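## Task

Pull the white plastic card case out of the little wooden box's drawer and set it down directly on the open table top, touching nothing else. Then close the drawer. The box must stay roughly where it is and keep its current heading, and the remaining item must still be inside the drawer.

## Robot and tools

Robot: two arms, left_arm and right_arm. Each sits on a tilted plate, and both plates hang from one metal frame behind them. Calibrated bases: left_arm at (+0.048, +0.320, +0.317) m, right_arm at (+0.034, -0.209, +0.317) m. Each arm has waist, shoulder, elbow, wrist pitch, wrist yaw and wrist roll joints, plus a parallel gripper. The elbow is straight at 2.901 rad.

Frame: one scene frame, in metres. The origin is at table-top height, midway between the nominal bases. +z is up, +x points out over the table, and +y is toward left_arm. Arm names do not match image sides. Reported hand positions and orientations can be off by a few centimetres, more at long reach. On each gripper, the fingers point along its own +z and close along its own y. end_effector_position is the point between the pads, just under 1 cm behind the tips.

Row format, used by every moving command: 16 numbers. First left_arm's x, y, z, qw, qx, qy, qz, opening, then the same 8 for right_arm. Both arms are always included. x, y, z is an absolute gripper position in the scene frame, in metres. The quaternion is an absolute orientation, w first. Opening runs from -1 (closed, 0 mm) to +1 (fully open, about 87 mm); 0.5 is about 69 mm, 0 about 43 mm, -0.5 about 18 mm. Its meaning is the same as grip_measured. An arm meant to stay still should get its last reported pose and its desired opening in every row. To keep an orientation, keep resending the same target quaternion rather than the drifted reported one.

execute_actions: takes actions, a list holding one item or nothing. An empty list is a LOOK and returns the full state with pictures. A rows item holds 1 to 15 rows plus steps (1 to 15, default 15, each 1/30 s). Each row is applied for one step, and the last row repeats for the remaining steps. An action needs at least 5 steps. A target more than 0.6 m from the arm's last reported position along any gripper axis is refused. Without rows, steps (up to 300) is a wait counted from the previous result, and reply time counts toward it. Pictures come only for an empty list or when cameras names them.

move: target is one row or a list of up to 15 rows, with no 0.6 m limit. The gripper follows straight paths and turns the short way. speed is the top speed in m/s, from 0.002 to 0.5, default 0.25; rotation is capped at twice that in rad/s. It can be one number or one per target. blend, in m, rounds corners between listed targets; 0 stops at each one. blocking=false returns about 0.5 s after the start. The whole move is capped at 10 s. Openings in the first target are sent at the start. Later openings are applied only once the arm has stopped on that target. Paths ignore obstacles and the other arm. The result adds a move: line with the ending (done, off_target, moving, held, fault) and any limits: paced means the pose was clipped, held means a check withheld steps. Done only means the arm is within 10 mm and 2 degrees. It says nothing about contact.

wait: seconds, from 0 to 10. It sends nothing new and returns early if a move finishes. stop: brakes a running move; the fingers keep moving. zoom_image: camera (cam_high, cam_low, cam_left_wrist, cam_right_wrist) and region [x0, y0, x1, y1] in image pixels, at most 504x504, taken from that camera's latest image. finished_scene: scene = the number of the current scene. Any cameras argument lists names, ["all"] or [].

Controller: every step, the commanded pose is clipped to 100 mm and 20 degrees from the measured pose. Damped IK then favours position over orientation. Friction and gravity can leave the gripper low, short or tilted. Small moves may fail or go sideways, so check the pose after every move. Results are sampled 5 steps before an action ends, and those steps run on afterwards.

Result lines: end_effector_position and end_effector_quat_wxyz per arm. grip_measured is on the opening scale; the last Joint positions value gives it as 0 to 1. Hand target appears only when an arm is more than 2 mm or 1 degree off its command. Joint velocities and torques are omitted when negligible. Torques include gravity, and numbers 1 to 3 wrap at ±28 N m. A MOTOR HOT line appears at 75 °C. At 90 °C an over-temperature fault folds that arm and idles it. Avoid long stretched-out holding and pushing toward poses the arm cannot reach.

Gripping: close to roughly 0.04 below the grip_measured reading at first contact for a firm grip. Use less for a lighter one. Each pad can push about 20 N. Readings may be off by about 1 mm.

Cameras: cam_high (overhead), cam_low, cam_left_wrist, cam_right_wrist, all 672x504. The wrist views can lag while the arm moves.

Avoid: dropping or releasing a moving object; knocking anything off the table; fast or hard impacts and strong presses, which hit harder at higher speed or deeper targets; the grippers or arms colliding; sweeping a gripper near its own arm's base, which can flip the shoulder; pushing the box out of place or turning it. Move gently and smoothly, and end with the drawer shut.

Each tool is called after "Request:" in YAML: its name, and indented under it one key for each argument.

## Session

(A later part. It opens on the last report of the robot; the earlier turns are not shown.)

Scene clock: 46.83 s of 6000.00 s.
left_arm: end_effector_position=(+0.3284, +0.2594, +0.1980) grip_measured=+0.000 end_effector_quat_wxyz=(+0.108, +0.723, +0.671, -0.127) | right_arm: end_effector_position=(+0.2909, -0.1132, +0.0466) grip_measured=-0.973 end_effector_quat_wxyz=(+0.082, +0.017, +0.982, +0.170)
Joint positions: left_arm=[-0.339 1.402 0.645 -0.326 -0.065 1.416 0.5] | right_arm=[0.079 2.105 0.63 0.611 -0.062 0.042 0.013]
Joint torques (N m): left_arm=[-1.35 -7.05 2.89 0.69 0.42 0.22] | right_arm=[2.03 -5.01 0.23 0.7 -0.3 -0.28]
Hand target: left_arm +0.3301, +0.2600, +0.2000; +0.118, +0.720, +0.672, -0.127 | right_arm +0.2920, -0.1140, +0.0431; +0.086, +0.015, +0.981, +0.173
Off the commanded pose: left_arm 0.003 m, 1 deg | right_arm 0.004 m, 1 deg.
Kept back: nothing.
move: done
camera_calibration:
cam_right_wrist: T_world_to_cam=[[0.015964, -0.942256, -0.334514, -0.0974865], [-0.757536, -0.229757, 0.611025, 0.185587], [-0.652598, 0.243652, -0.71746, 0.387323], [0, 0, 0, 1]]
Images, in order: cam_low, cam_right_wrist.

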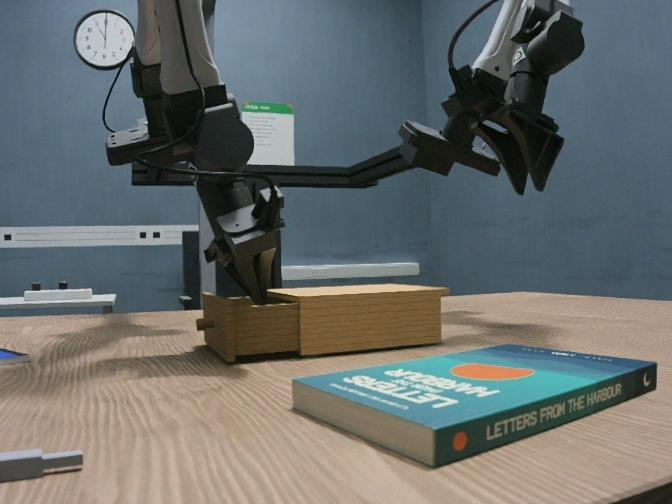

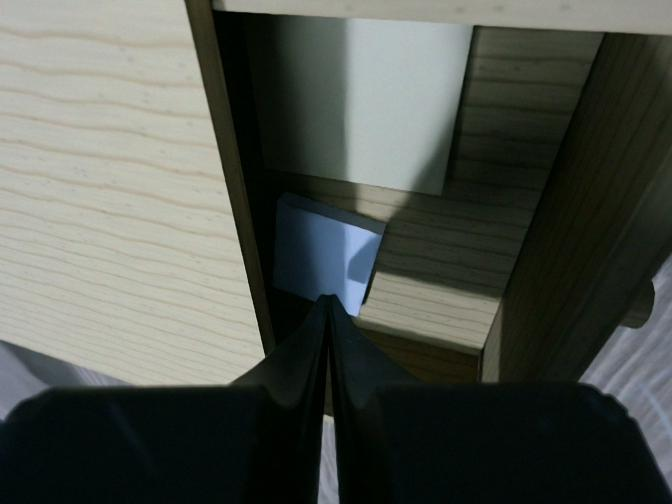

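Request:
move:
  target:
    - [0.33,0.26,0.20,0.1184,0.7203,0.6717,-0.127,0,0.293,-0.115,0.023,0.0859,0.0151,0.9811,0.1729,-1]
  speed: 0.04
  cameras: ["cam_right_wrist"]

Scene clock: 47.90 s of 6000.00 s.
left_arm: end_effector_position=(+0.3284, +0.2594, +0.1980) grip_measured=+0.000 end_effector_quat_wxyz=(+0.108, +0.723, +0.671, -0.127) | right_arm: end_effector_position=(+0.2930, -0.1138, +0.0305) grip_measured=-0.973 end_effector_quat_wxyz=(+0.082, +0.018, +0.981, +0.173)
Joint positions: left_arm=[-0.339 1.402 0.645 -0.326 -0.065 1.416 0.5] | right_arm=[0.058 2.177 0.675 0.637 -0.081 0.028 0.013]
Joint torques (N m): left_arm=[-1.42 -7.04 2.93 0.7 0.42 0.23] | right_arm=[2.07 -3.85 0.68 0.8 -0.26 -0.34]
Hand target: left_arm +0.3301, +0.2600, +0.2000; +0.118, +0.720, +0.672, -0.127 | right_arm +0.2930, -0.1152, +0.0233; +0.086, +0.015, +0.981, +0.173
Off the commanded pose: left_arm 0.003 m, 1 deg | right_arm 0.008 m, 1 deg.
Kept back: nothing.
move: done
camera_calibration:
cam_right_wrist: T_world_to_cam=[[0.0143779, -0.940184, -0.340363, -0.102646], [-0.757936, -0.232268, 0.609577, 0.196759], [-0.65217, 0.249209, -0.715939, 0.377769], [0, 0, 0, 1]]
Images, in order: cam_right_wrist.

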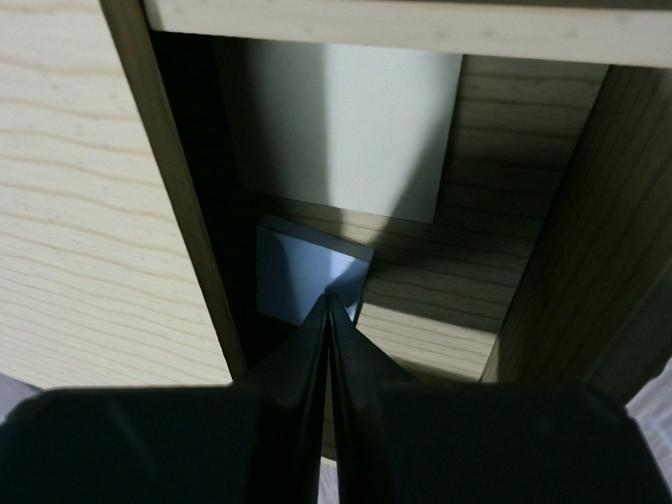

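Request:
move:
  target:
    - [0.33,0.26,0.20,0.1184,0.7203,0.6717,-0.127,0,0.293,-0.116,0.013,0.0859,0.0151,0.9811,0.1729,-1]
    - [0.33,0.26,0.20,0.1184,0.7203,0.6717,-0.127,0,0.293,-0.136,0.013,0.0859,0.0151,0.9811,0.1729,-1]
  speed: 0.04
  cameras: ["cam_right_wrist"]

Scene clock: 49.20 s of 6000.00 s.
left_arm: end_effector_position=(+0.3283, +0.2593, +0.1980) grip_measured=+0.000 end_effector_quat_wxyz=(+0.108, +0.723, +0.671, -0.127) | right_arm: end_effector_position=(+0.2927, -0.1165, +0.0294) grip_measured=-0.973 end_effector_quat_wxyz=(+0.083, +0.021, +0.973, +0.216)
Joint positions: left_arm=[-0.339 1.402 0.645 -0.326 -0.065 1.416 0.5] | right_arm=[-0.005 2.19 0.68 0.642 -0.21 -0.007 0.013]
Joint torques (N m): left_arm=[-1.37 -7.05 2.89 0.69 0.41 0.22] | right_arm=[0.54 -3.77 1.18 0.61 0.53 -0.55]
Hand target: left_arm +0.3301, +0.2599, +0.2000; +0.118, +0.720, +0.672, -0.127 | right_arm +0.2923, -0.1361, +0.0150; +0.085, +0.015, +0.981, +0.174
Off the commanded pose: left_arm 0.003 m, 1 deg | right_arm 0.025 m, 5 deg.
Kept back: nothing.
move: off_target (right_arm)
camera_calibration:
cam_right_wrist: T_world_to_cam=[[0.0163675, -0.906267, -0.422389, -0.0997788], [-0.760444, -0.28557, 0.583245, 0.191875], [-0.649197, 0.311657, -0.693839, 0.383172], [0, 0, 0, 1]]
Images, in order: cam_right_wrist.

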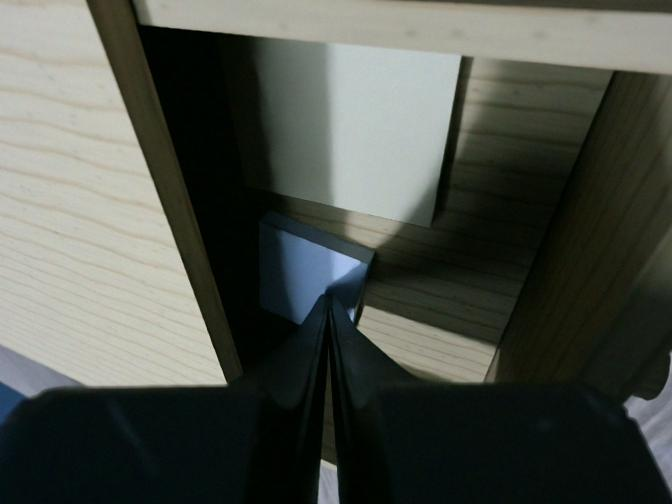

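Request:
move:
  target:
    - [0.33,0.26,0.20,0.1184,0.7203,0.6717,-0.127,0,0.293,-0.118,0.03,0.0859,0.0151,0.9811,0.1729,-1]
    - [0.33,0.26,0.20,0.1184,0.7203,0.6717,-0.127,0,0.293,-0.125,0.09,0.0859,0.0151,0.9811,0.1729,-1]
    - [0.33,0.26,0.20,0.1184,0.7203,0.6717,-0.127,0,0.290,-0.150,0.14,0.0872,0,0.9962,0,-1]
  speed: [0.05,0.08,0.15]
  blend: [0.003,0.01,0]
  cameras: ["cam_right_wrist","cam_high","cam_low"]

Request:
zoom_image:
  camera: "cam_high"
  region: [270, 300, 400, 385]

Request:
zoom_image:
  camera: "cam_low"
  region: [180, 200, 460, 380]

Scene clock: 52.67 s of 6000.00 s.
left_arm: end_effector_position=(+0.3283, +0.2593, +0.1980) grip_measured=+0.000 end_effector_quat_wxyz=(+0.108, +0.723, +0.671, -0.127) | right_arm: end_effector_position=(+0.2799, -0.1511, +0.1328) grip_measured=-0.973 end_effector_quat_wxyz=(+0.072, -0.007, +0.997, +0.001)
Joint positions: left_arm=[-0.339 1.402 0.645 -0.326 -0.065 1.416 0.5] | right_arm=[0.281 1.657 0.51 0.2 0.396 0.142 0.013]
Joint torques (N m): left_arm=[-1.39 -7.04 2.89 0.68 0.41 0.23] | right_arm=[3.95 -7.75 2.86 0.36 0.15 -0.03]
Hand target: left_arm +0.3301, +0.2599, +0.2000; +0.118, +0.720, +0.672, -0.127 | right_arm +0.2898, -0.1499, +0.1396; +0.087, +0.000, +0.996, +0.000
Off the commanded pose: left_arm 0.003 m, 1 deg | right_arm 0.012 m, 2 deg.
Kept back: nothing.
move: off_target (right_arm)
camera_calibration:
cam_right_wrist: T_world_to_cam=[[0.0342745, -0.999412, 0.000545082, -0.162411], [-0.741892, -0.0250775, 0.67005, 0.134532], [-0.669643, -0.0233701, -0.742316, 0.418935], [0, 0, 0, 1]]
Images, in order: cam_high, cam_low, cam_right_wrist.

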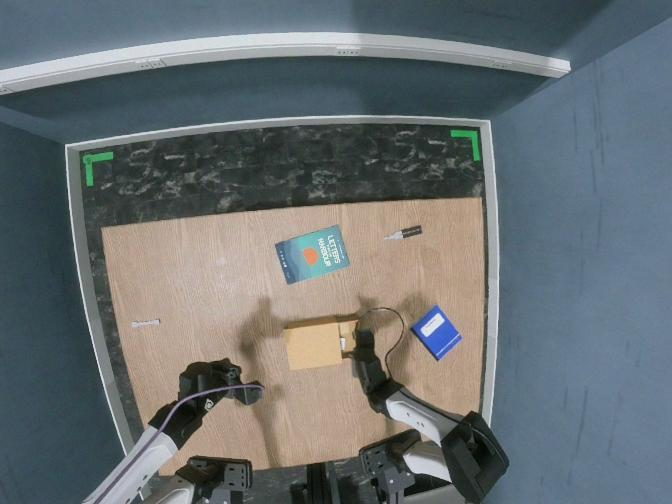

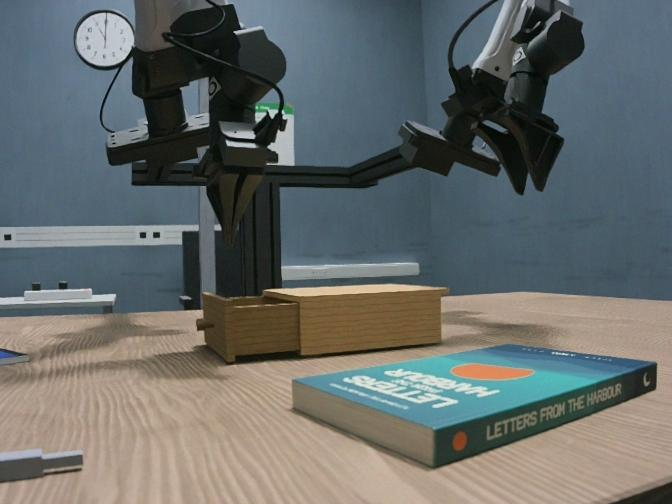

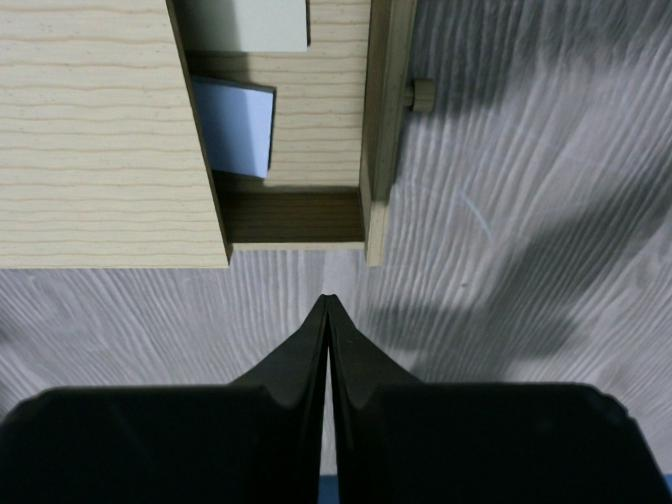

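Scaled by 3.877 from the camera's 672x504 image, which has a finer 960x720 frame.

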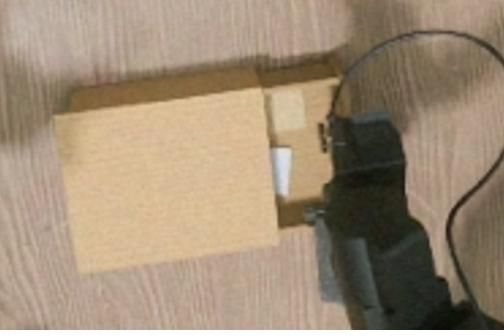

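Scaled by 1.800 from the camera's 672x504 image, which has a finer 960x720 frame.

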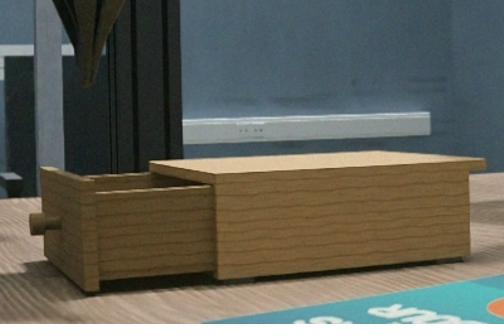

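Request:
move:
  target:
    - [0.33,0.26,0.20,0.1184,0.7203,0.6717,-0.127,0,0.292,-0.125,0.13,-0.0531,0.7586,0.6478,0.0453,0.28]
    - [0.33,0.26,0.20,0.1184,0.7203,0.6717,-0.127,0,0.292,-0.113,0.085,-0.0531,0.7586,0.6478,0.0453,0.28]
  speed: [0.2,0.08]
  blend: [0.01,0]
  cameras: ["cam_right_wrist","cam_low"]

Request:
zoom_image:
  camera: "cam_low"
  region: [180, 200, 460, 380]

Scene clock: 61.77 s of 6000.00 s.
left_arm: end_effector_position=(+0.3283, +0.2593, +0.1980) grip_measured=+0.000 end_effector_quat_wxyz=(+0.108, +0.723, +0.671, -0.127) | right_arm: end_effector_position=(+0.2907, -0.1123, +0.0884) grip_measured=+0.280 end_effector_quat_wxyz=(-0.051, +0.753, +0.655, +0.043)
Joint positions: left_arm=[-0.339 1.402 0.645 -0.326 -0.065 1.416 0.5] | right_arm=[0.113 1.898 0.531 0.323 0.158 1.766 0.64]
Joint torques (N m): left_arm=[-1.35 -7.04 2.88 0.69 0.41 0.23] | right_arm=[1.59 -4.23 0.51 0.23 -0.08 -0.01]
Hand target: left_arm +0.3301, +0.2599, +0.2000; +0.118, +0.720, +0.672, -0.127 | right_arm +0.2921, -0.1130, +0.0851; -0.053, +0.758, +0.648, +0.045
Off the commanded pose: left_arm 0.003 m, 1 deg | right_arm 0.004 m, 1 deg.
Kept back: nothing.
move: done
camera_calibration:
cam_right_wrist: T_world_to_cam=[[-0.993057, 0.116518, 0.0161667, 0.298563], [0.0753904, 0.524904, 0.847816, -0.0181856], [0.0902996, 0.843148, -0.530044, 0.251777], [0, 0, 0, 1]]
Images, in order: cam_low, cam_right_wrist.

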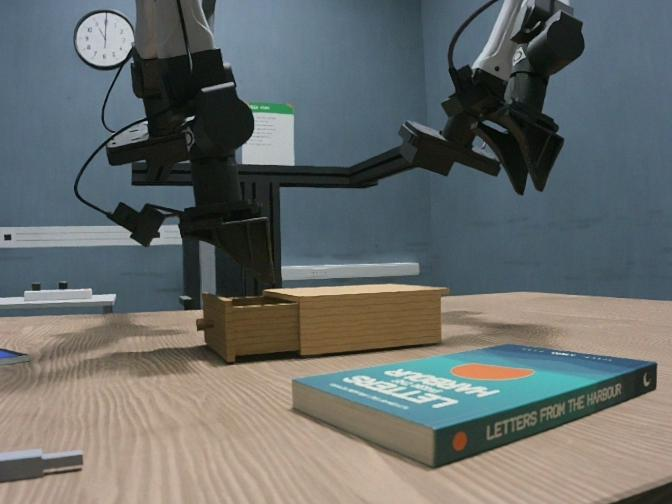

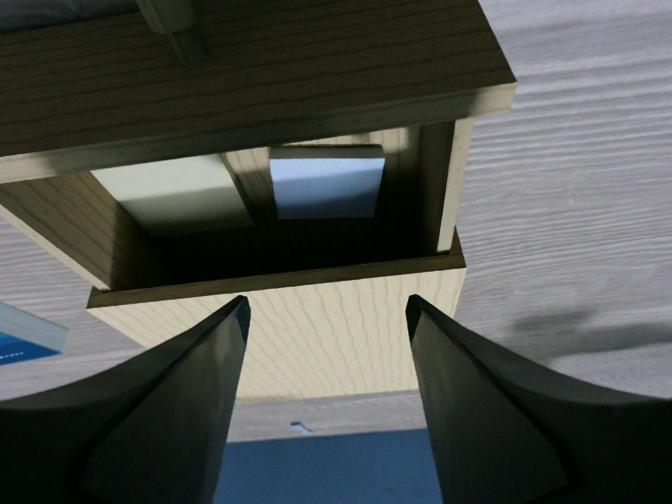

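Scaled by 1.800 from the camera's 672x504 image, which has a finer 960x720 frame.

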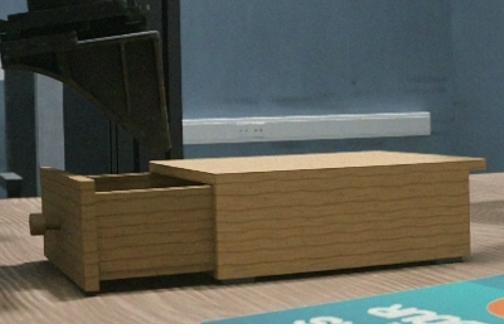

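Request:
move:
  target:
    - [0.33,0.26,0.20,0.1184,0.7203,0.6717,-0.127,0,0.293,-0.131,0.088,-0.1238,0.7025,0.6902,0.1217,0.28]
    - [0.33,0.26,0.20,0.1184,0.7203,0.6717,-0.127,0,0.293,-0.116,0.048,-0.1238,0.7025,0.6902,0.1217,0.28]
  speed: [0.1,0.05]
  cameras: ["cam_right_wrist","cam_low","cam_high"]

Request:
zoom_image:
  camera: "cam_low"
  region: [180, 200, 460, 380]

Request:
zoom_image:
  camera: "cam_high"
  region: [270, 300, 400, 385]

Scene clock: 66.60 s of 6000.00 s.
left_arm: end_effector_position=(+0.3283, +0.2593, +0.1980) grip_measured=+0.000 end_effector_quat_wxyz=(+0.108, +0.723, +0.671, -0.127) | right_arm: end_effector_position=(+0.2929, -0.1207, +0.0501) grip_measured=+0.280 end_effector_quat_wxyz=(-0.122, +0.704, +0.689, +0.118)
Joint positions: left_arm=[-0.339 1.402 0.645 -0.326 -0.065 1.416 0.5] | right_arm=[-0.088 2.113 0.657 0.406 -0.15 1.473 0.64]
Joint torques (N m): left_arm=[-1.36 -7.1 2.88 0.69 0.41 0.23] | right_arm=[3.06 -4.82 -0.43 0.19 -0.18 -0.1]
Hand target: left_arm +0.3301, +0.2599, +0.2000; +0.118, +0.720, +0.672, -0.127 | right_arm +0.2930, -0.1160, +0.0482; -0.124, +0.702, +0.690, +0.122
Off the commanded pose: left_arm 0.003 m, 1 deg | right_arm 0.005 m, 1 deg.
Kept back: nothing.
move: done
camera_calibration:
cam_right_wrist: T_world_to_cam=[[-0.999998, 0.00102029, 0.00144099, 0.29122], [0.00170417, 0.344292, 0.938861, 0.013717], [0.000461791, 0.938862, -0.344293, 0.266846], [0, 0, 0, 1]]
Images, in order: cam_high, cam_low, cam_right_wrist.

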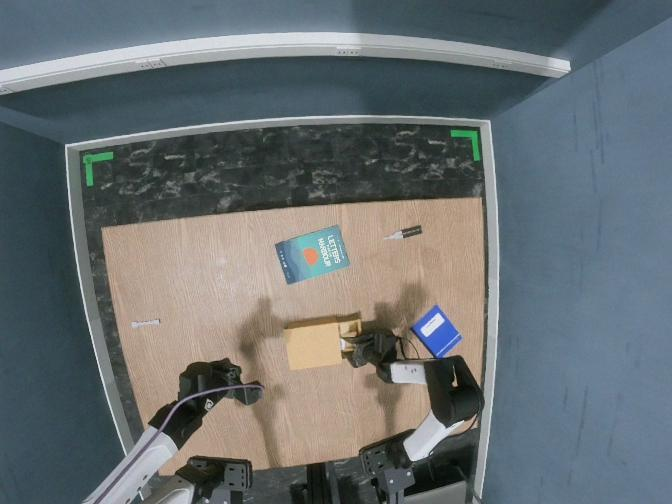

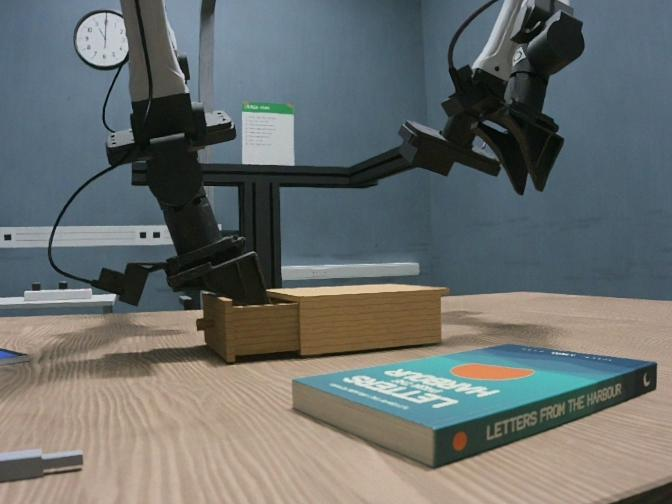

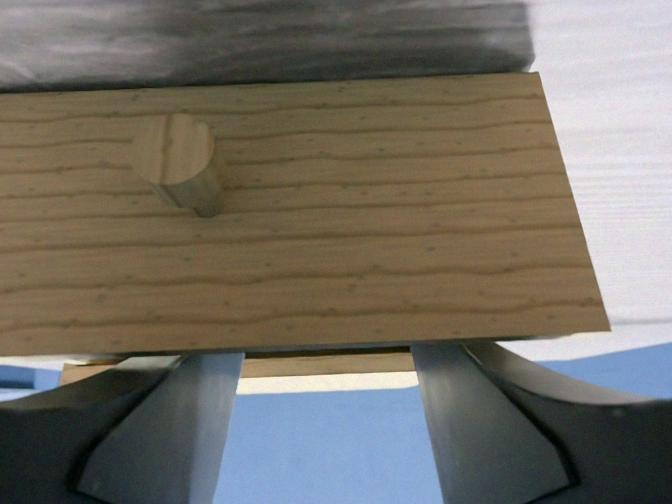

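Scaled by 1.800 from the camera's 672x504 image, which has a finer 960x720 frame.

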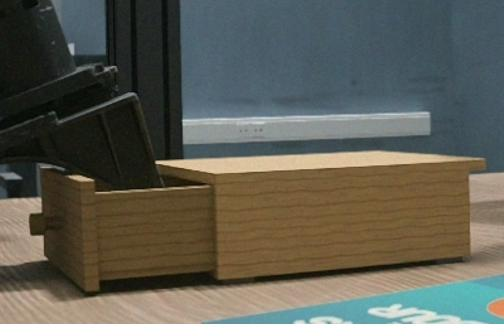

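Scaled by 3.877 from the camera's 672x504 image, which has a finer 960x720 frame.

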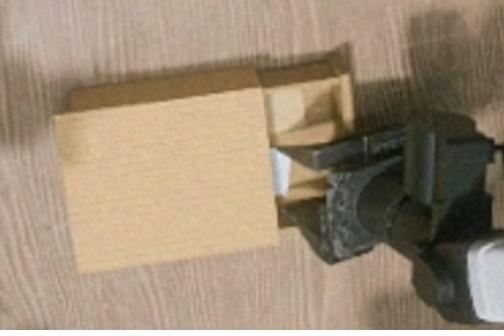

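Request:
zoom_image:
  camera: "cam_high"
  region: [325, 325, 375, 370]

Scaled by 10.080 from the camera's 672x504 image, which has a finer 960x720 frame.

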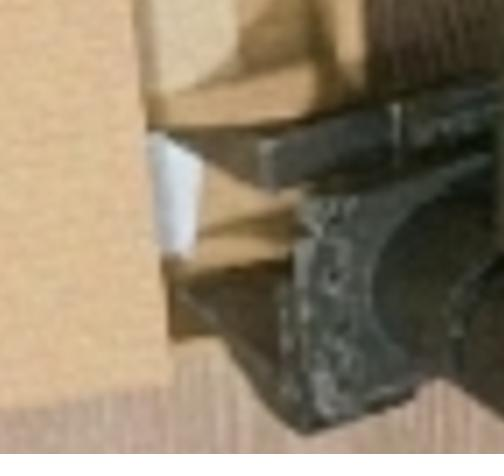

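Request:
move:
  target:
    - [0.33,0.26,0.20,0.1184,0.7203,0.6717,-0.127,0,0.293,-0.115,0.034,-0.1238,0.7025,0.6902,0.1217,0.28]
  speed: 0.04
  cameras: ["cam_low","cam_high"]

Request:
zoom_image:
  camera: "cam_low"
  region: [180, 200, 460, 380]

Request:
zoom_image:
  camera: "cam_high"
  region: [325, 325, 375, 370]

Scene clock: 71.70 s of 6000.00 s.
left_arm: end_effector_position=(+0.3283, +0.2593, +0.1980) grip_measured=+0.000 end_effector_quat_wxyz=(+0.108, +0.723, +0.671, -0.127) | right_arm: end_effector_position=(+0.2955, -0.1114, +0.0427) grip_measured=+0.280 end_effector_quat_wxyz=(-0.130, +0.699, +0.691, +0.134)
Joint positions: left_arm=[-0.339 1.402 0.645 -0.326 -0.065 1.416 0.5] | right_arm=[-0.081 2.167 0.686 0.439 -0.183 1.469 0.64]
Joint torques (N m): left_arm=[-1.42 -7.02 2.92 0.69 0.42 0.23] | right_arm=[1.87 -3.95 0.08 0.16 0.16 -0.11]
Hand target: left_arm +0.3301, +0.2599, +0.2000; +0.118, +0.720, +0.672, -0.127 | right_arm +0.2928, -0.1151, +0.0344; -0.124, +0.703, +0.690, +0.122
Off the commanded pose: left_arm 0.003 m, 1 deg | right_arm 0.010 m, 2 deg.
Kept back: nothing.
move: done
Images, in order: cam_high, cam_low.

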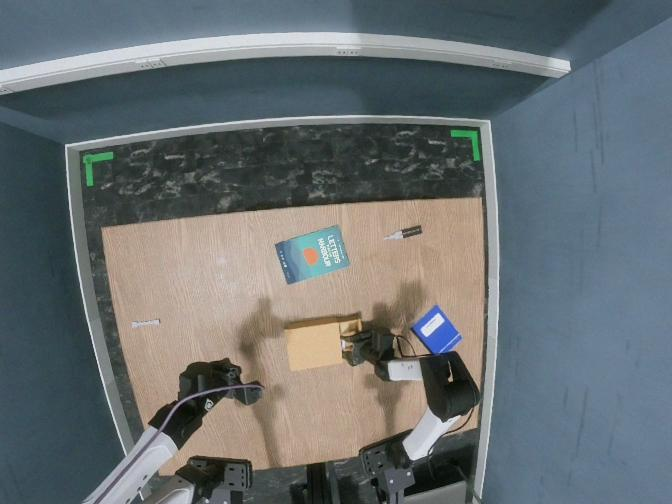

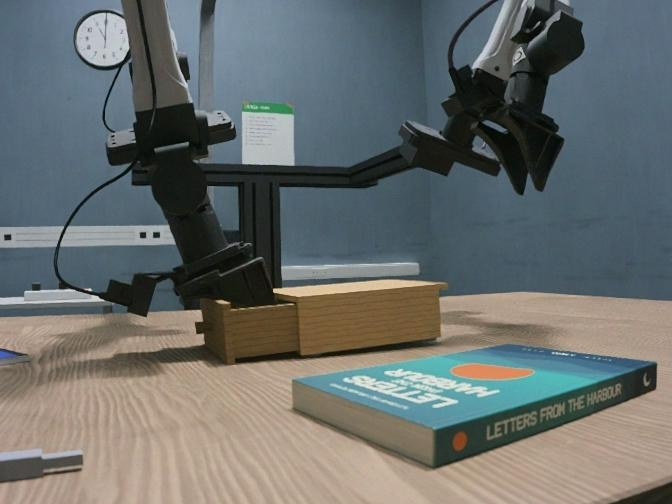

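Scaled by 1.800 from the camera's 672x504 image, which has a finer 960x720 frame.

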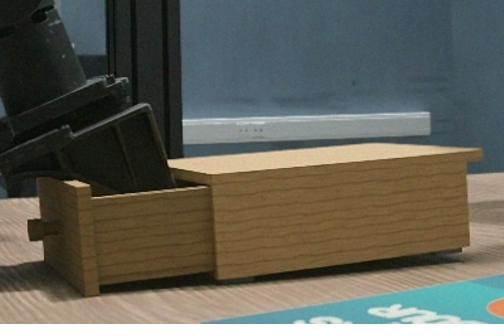

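Scaled by 10.080 from the camera's 672x504 image, which has a finer 960x720 frame.

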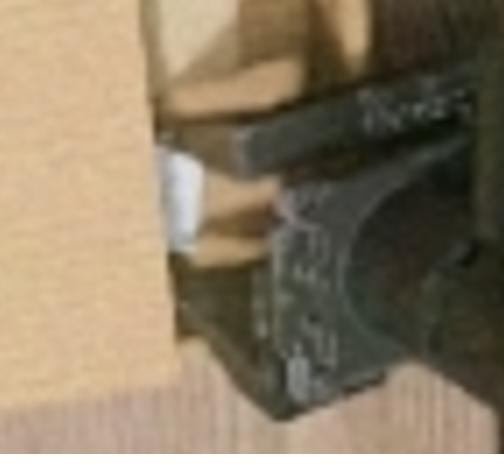

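Request:
move:
  target:
    - [0.33,0.26,0.20,0.1184,0.7203,0.6717,-0.127,0,0.294,-0.114,0.052,-0.1238,0.7025,0.6902,0.1217,0.28]
    - [0.33,0.26,0.20,0.1184,0.7203,0.6717,-0.127,0,0.294,-0.135,0.10,-0.1238,0.7025,0.6902,0.1217,0.28]
    - [0.33,0.26,0.20,0.1184,0.7203,0.6717,-0.127,0,0.325,-0.139,0.12,0.0871,-0.0391,0.9954,0.0034,-1]
  speed: [0.04,0.08,0.2]
  blend: [0.003,0.01,0]
  cameras: ["cam_right_wrist","cam_low"]

Request:
zoom_image:
  camera: "cam_low"
  region: [180, 200, 460, 380]

Scene clock: 81.00 s of 6000.00 s.
left_arm: end_effector_position=(+0.3283, +0.2593, +0.1980) grip_measured=+0.000 end_effector_quat_wxyz=(+0.108, +0.723, +0.671, -0.127) | right_arm: end_effector_position=(+0.3123, -0.1397, +0.1112) grip_measured=-0.973 end_effector_quat_wxyz=(+0.063, -0.039, +0.997, +0.003)
Joint positions: left_arm=[-0.339 1.402 0.645 -0.326 -0.065 1.416 0.5] | right_arm=[0.268 1.808 0.687 0.158 0.376 0.073 0.013]
Joint torques (N m): left_arm=[-1.31 -6.99 2.91 0.69 0.42 0.21] | right_arm=[4.37 -9.22 1.74 0.6 0.12 -0.27]
Hand target: left_arm +0.3301, +0.2599, +0.2000; +0.118, +0.720, +0.672, -0.127 | right_arm +0.3248, -0.1390, +0.1197; +0.087, -0.039, +0.995, +0.003
Off the commanded pose: left_arm 0.003 m, 1 deg | right_arm 0.015 m, 3 deg.
Kept back: nothing.
move: off_target (right_arm); target 3's new opening was sent with right_arm's hand 0.016 m and 3 deg from that target
camera_calibration:
cam_right_wrist: T_world_to_cam=[[0.0997253, -0.995014, -0.00101924, -0.171809], [-0.72585, -0.0734489, 0.68392, 0.160094], [-0.680585, -0.0674643, -0.729556, 0.420741], [0, 0, 0, 1]]
Images, in order: cam_low, cam_right_wrist.

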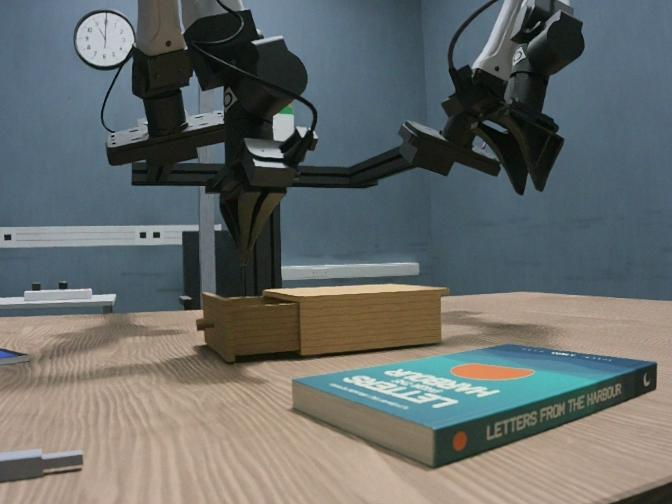

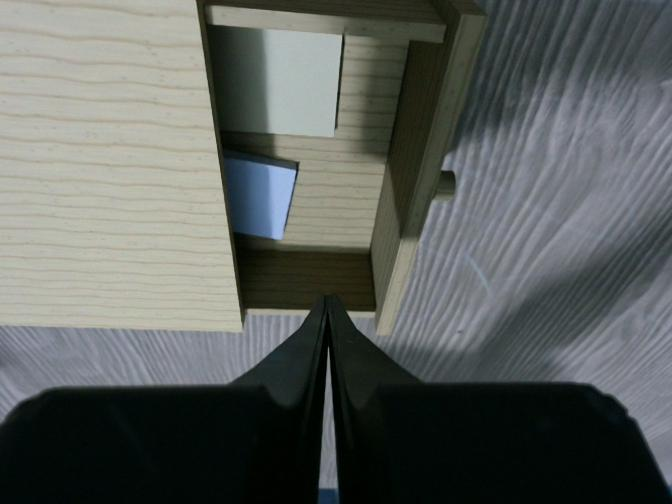

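Scaled by 1.800 from the camera's 672x504 image, which has a finer 960x720 frame.

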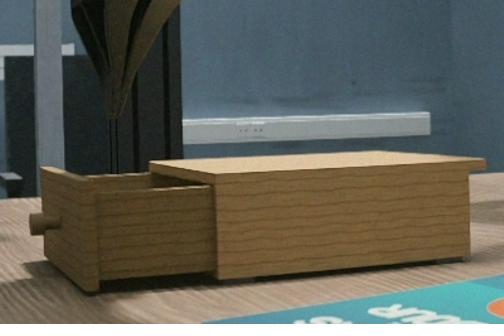

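Request:
move:
  target:
    - [0.33,0.26,0.20,0.1184,0.7203,0.6717,-0.127,0,0.322,-0.1365,0.07,0.0871,-0.0391,0.9954,0.0034,-1]
    - [0.33,0.26,0.20,0.1184,0.7203,0.6717,-0.127,0,0.320,-0.1365,0.036,0.0871,-0.0391,0.9954,0.0034,-1]
  speed: [0.1,0.05]
  cameras: ["cam_right_wrist","cam_low","cam_high"]

Request:
zoom_image:
  camera: "cam_low"
  region: [180, 200, 460, 380]

Request:
zoom_image:
  camera: "cam_high"
  region: [270, 300, 400, 385]

Scene clock: 83.33 s of 6000.00 s.
left_arm: end_effector_position=(+0.3283, +0.2593, +0.1980) grip_measured=+0.000 end_effector_quat_wxyz=(+0.108, +0.723, +0.671, -0.127) | right_arm: end_effector_position=(+0.3188, -0.1359, +0.0407) grip_measured=-0.973 end_effector_quat_wxyz=(+0.085, -0.039, +0.996, +0.001)
Joint positions: left_arm=[-0.339 1.402 0.645 -0.326 -0.065 1.416 0.5] | right_arm=[0.202 2.118 0.767 0.456 0.346 0.002 0.013]
Joint torques (N m): left_arm=[-1.39 -6.98 2.88 0.7 0.42 0.22] | right_arm=[2.77 -5.35 1.33 0.71 -0.11 -0.28]
Hand target: left_arm +0.3301, +0.2599, +0.2000; +0.118, +0.720, +0.672, -0.127 | right_arm +0.3199, -0.1366, +0.0361; +0.087, -0.039, +0.995, +0.003
Off the commanded pose: left_arm 0.003 m, 1 deg | right_arm 0.005 m, 0 deg.
Kept back: nothing.
move: done
camera_calibration:
cam_right_wrist: T_world_to_cam=[[0.0976581, -0.995193, 0.00735286, -0.168449], [-0.756068, -0.0693844, 0.650805, 0.224829], [-0.647166, -0.0691156, -0.759209, 0.364338], [0, 0, 0, 1]]
Images, in order: cam_high, cam_low, cam_right_wrist.

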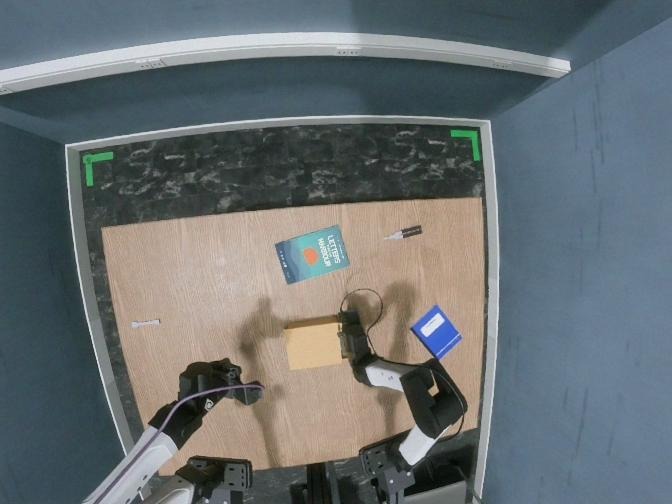

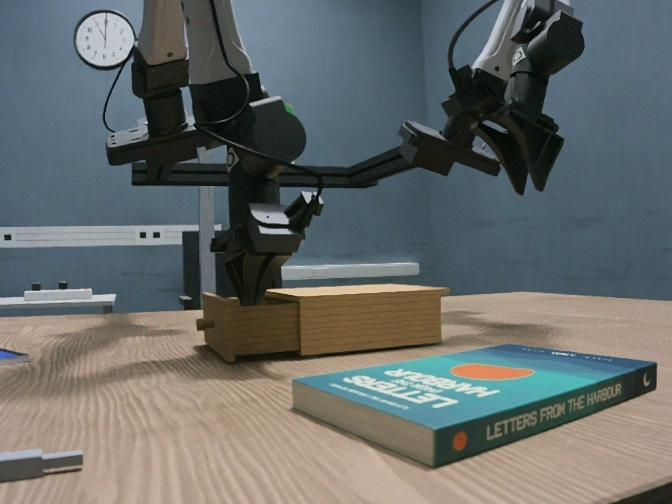

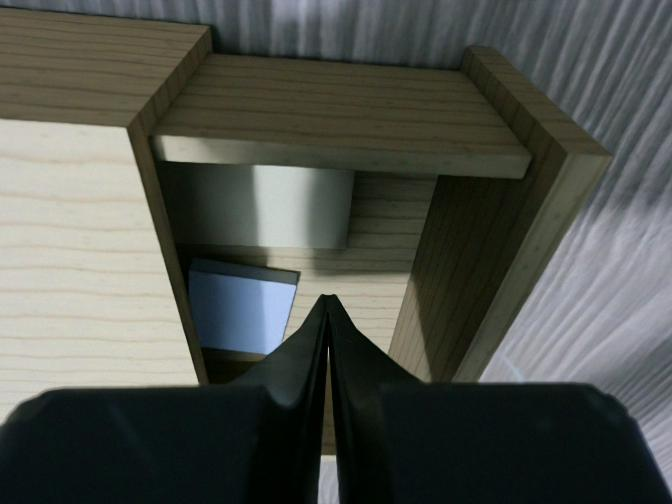

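Scaled by 1.800 from the camera's 672x504 image, which has a finer 960x720 frame.

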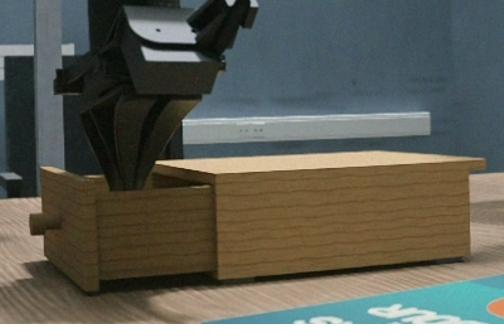

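Scaled by 3.877 from the camera's 672x504 image, which has a finer 960x720 frame.

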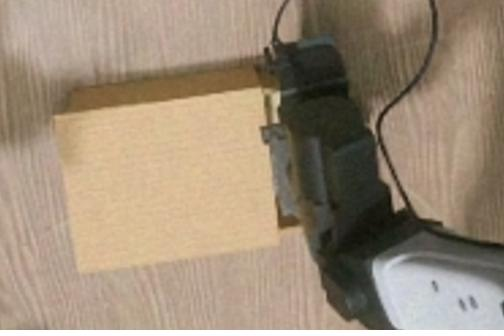

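Request:
execute_actions:
  actions:
    - {"rows":[[0.33,0.26,0.20,0.1184,0.7203,0.6717,-0.127,0,0.320,-0.1365,0.036,0.0871,-0.0391,0.9954,0.0034,-0.9],[0.33,0.26,0.20,0.1184,0.7203,0.6717,-0.127,0,0.320,-0.1365,0.036,0.0871,-0.0391,0.9954,0.0034,-0.84],[0.33,0.26,0.20,0.1184,0.7203,0.6717,-0.127,0,0.320,-0.1365,0.036,0.0871,-0.0391,0.9954,0.0034,-0.78],[0.33,0.26,0.20,0.1184,0.7203,0.6717,-0.127,0,0.320,-0.1365,0.036,0.0871,-0.0391,0.9954,0.0034,-0.72],[0.33,0.26,0.20,0.1184,0.7203,0.6717,-0.127,0,0.320,-0.1365,0.036,0.0871,-0.0391,0.9954,0.0034,-0.66],[0.33,0.26,0.20,0.1184,0.7203,0.6717,-0.127,0,0.320,-0.1365,0.036,0.0871,-0.0391,0.9954,0.0034,-0.6],[0.33,0.26,0.20,0.1184,0.7203,0.6717,-0.127,0,0.320,-0.1365,0.036,0.0871,-0.0391,0.9954,0.0034,-0.55],[0.33,0.26,0.20,0.1184,0.7203,0.6717,-0.127,0,0.320,-0.1365,0.036,0.0871,-0.0391,0.9954,0.0034,-0.5],[0.33,0.26,0.20,0.1184,0.7203,0.6717,-0.127,0,0.320,-0.1365,0.036,0.0871,-0.0391,0.9954,0.0034,-0.45],[0.33,0.26,0.20,0.1184,0.7203,0.6717,-0.127,0,0.320,-0.1365,0.036,0.0871,-0.0391,0.9954,0.0034,-0.4],[0.33,0.26,0.20,0.1184,0.7203,0.6717,-0.127,0,0.320,-0.1365,0.036,0.0871,-0.0391,0.9954,0.0034,-0.36],[0.33,0.26,0.20,0.1184,0.7203,0.6717,-0.127,0,0.320,-0.1365,0.036,0.0871,-0.0391,0.9954,0.0034,-0.32],[0.33,0.26,0.20,0.1184,0.7203,0.6717,-0.127,0,0.320,-0.1365,0.036,0.0871,-0.0391,0.9954,0.0034,-0.28],[0.33,0.26,0.20,0.1184,0.7203,0.6717,-0.127,0,0.320,-0.1365,0.036,0.0871,-0.0391,0.9954,0.0034,-0.24],[0.33,0.26,0.20,0.1184,0.7203,0.6717,-0.127,0,0.320,-0.1365,0.036,0.0871,-0.0391,0.9954,0.0034,-0.2]]}
  cameras: ["cam_right_wrist","cam_low"]

Request:
zoom_image:
  camera: "cam_low"
  region: [180, 200, 460, 380]

Scene clock: 84.27 s of 6000.00 s.
left_arm: end_effector_position=(+0.3283, +0.2593, +0.1980) grip_measured=+0.000 end_effector_quat_wxyz=(+0.108, +0.723, +0.671, -0.127) | right_arm: end_effector_position=(+0.3191, -0.1358, +0.0407) grip_measured=-0.425 end_effector_quat_wxyz=(+0.085, -0.039, +0.996, +0.001)
Joint positions: left_arm=[-0.339 1.402 0.645 -0.326 -0.065 1.416 0.5] | right_arm=[0.202 2.118 0.767 0.457 0.346 0.001 0.287]
Joint velocities: left_arm=[within noise] | right_arm=[-0.007 -0.017 -0.012 -0.022 0.066 -0.007 0.545]
Joint torques (N m): left_arm=[-1.37 -7.02 2.89 0.68 0.42 0.23] | right_arm=[2.78 -5.29 1.46 0.7 -0.11 -0.28]
Steps of this call (1-18: nothing new was sent; 19-28: this action's first 10). Readings (end_effector_position of left_arm | right_arm):
19: (+0.3283, +0.2593, +0.1980) | (+0.3190, -0.1358, +0.0407)
20: (+0.3283, +0.2593, +0.1980) | (+0.3190, -0.1358, +0.0407)
22: (+0.3283, +0.2593, +0.1980) | (+0.3190, -0.1358, +0.0407)
26: (+0.3283, +0.2593, +0.1980) | (+0.3190, -0.1358, +0.0407)
28: the state above
camera_calibration:
cam_right_wrist: T_world_to_cam=[[0.0977142, -0.99519, 0.00699653, -0.16839], [-0.756742, -0.0697323, 0.649984, 0.225241], [-0.646369, -0.0688072, -0.759916, 0.364337], [0, 0, 0, 1]]
Images, in order: cam_low, cam_right_wrist.

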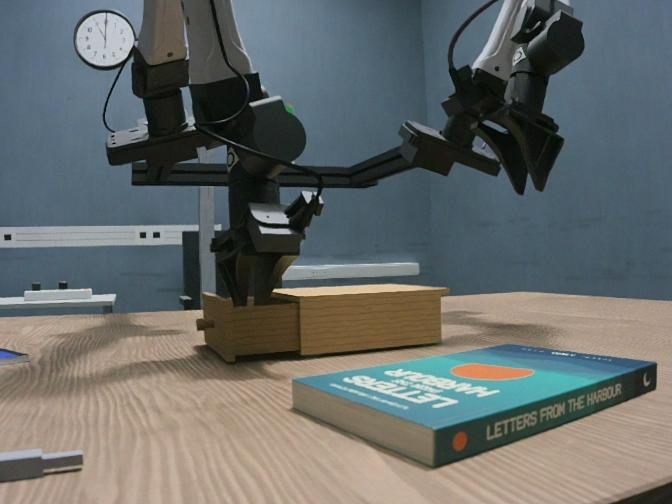

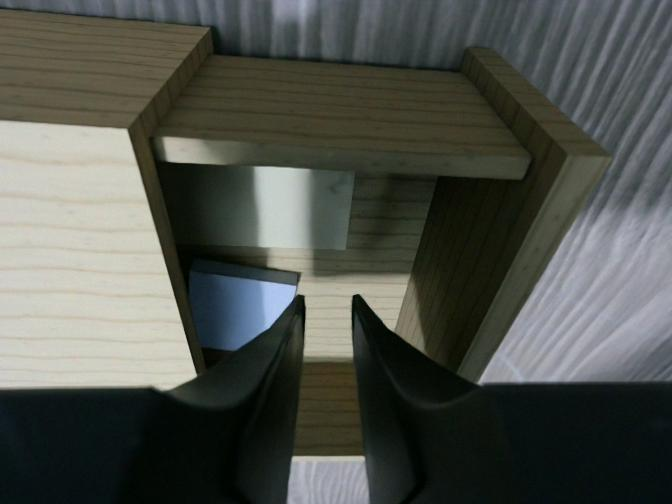

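Scaled by 1.800 from the camera's 672x504 image, which has a finer 960x720 frame.

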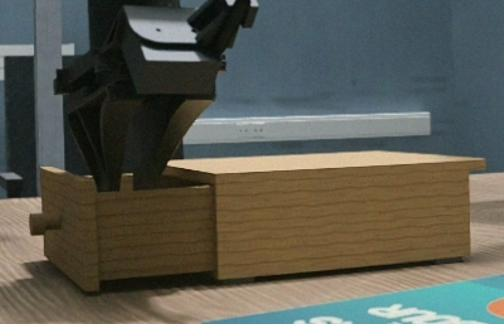

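Request:
move:
  target:
    - [0.33,0.26,0.20,0.1184,0.7203,0.6717,-0.127,0,0.320,-0.1365,0.036,0.0871,-0.0391,0.9954,0.0034,-0.14]
    - [0.33,0.26,0.20,0.1184,0.7203,0.6717,-0.127,0,0.320,-0.1365,0.036,0.0871,-0.0391,0.9954,0.0034,-0.08]
    - [0.33,0.26,0.20,0.1184,0.7203,0.6717,-0.127,0,0.320,-0.1365,0.036,0.0871,-0.0391,0.9954,0.0034,-0.02]
  speed: 0.1
  cameras: ["cam_right_wrist","cam_low","cam_high"]

Request:
zoom_image:
  camera: "cam_low"
  region: [180, 200, 460, 380]

Request:
zoom_image:
  camera: "cam_high"
  region: [270, 300, 400, 385]

Scene clock: 87.77 s of 6000.00 s.
left_arm: end_effector_position=(+0.3283, +0.2593, +0.1980) grip_measured=+0.000 end_effector_quat_wxyz=(+0.108, +0.723, +0.671, -0.127) | right_arm: end_effector_position=(+0.3192, -0.1357, +0.0407) grip_measured=-0.020 end_effector_quat_wxyz=(+0.086, -0.039, +0.996, +0.001)
Joint positions: left_arm=[-0.339 1.402 0.645 -0.326 -0.065 1.416 0.5] | right_arm=[0.202 2.118 0.767 0.457 0.346 0.001 0.49]
Joint torques (N m): left_arm=[-1.35 -7.05 2.89 0.69 0.41 0.23] | right_arm=[2.66 -5.3 1.37 0.7 -0.1 -0.26]
Hand target: left_arm +0.3301, +0.2599, +0.2000; +0.118, +0.720, +0.672, -0.127 | right_arm +0.3199, -0.1366, +0.0361; +0.087, -0.039, +0.995, +0.003
Off your previous action's commanded pose at its last step (step 5 of this call): left_arm 0.003 m, 1 deg | right_arm 0.005 m, 0 deg.
Off the commanded pose: left_arm 0.003 m, 1 deg | right_arm 0.005 m, 0 deg.
Kept back: nothing.
move: done
camera_calibration:
cam_right_wrist: T_world_to_cam=[[0.0976517, -0.995199, 0.00660565, -0.168284], [-0.756959, -0.0699625, 0.649707, 0.22536], [-0.646125, -0.0684452, -0.760156, 0.36438], [0, 0, 0, 1]]
Images, in order: cam_high, cam_low, cam_right_wrist.

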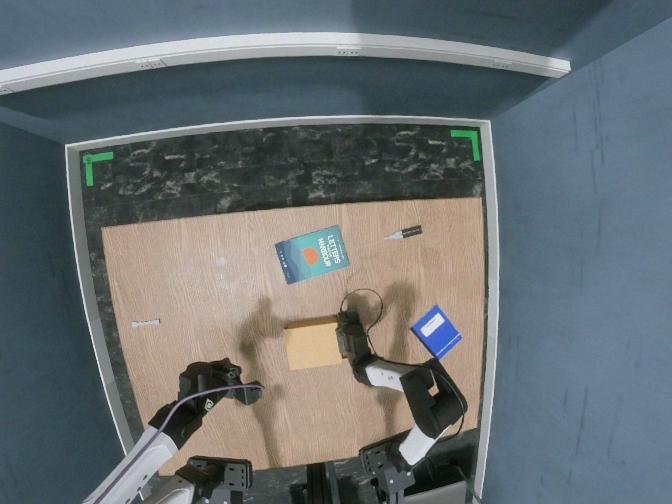

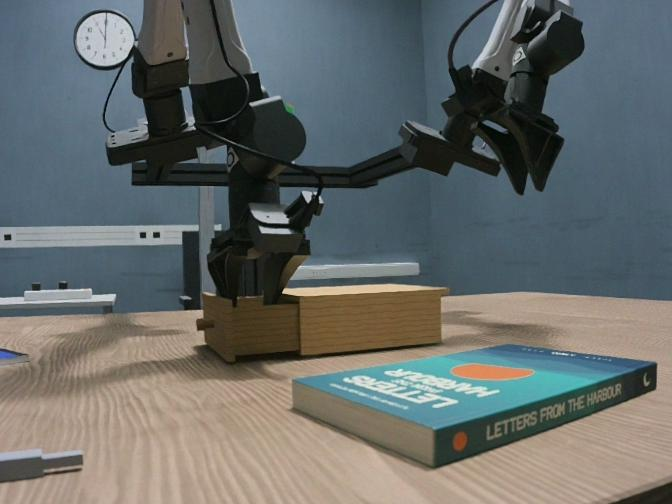

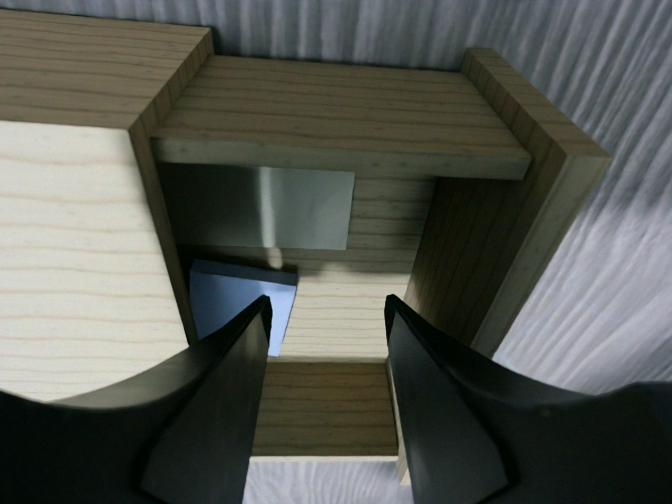

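Scaled by 1.800 from the camera's 672x504 image, which has a finer 960x720 frame.

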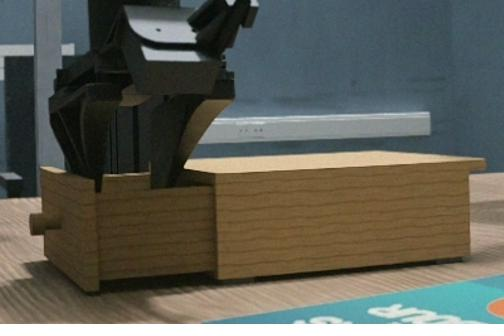

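Scaled by 3.877 from the camera's 672x504 image, which has a finer 960x720 frame.

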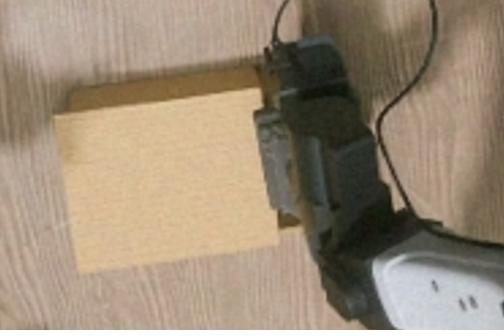

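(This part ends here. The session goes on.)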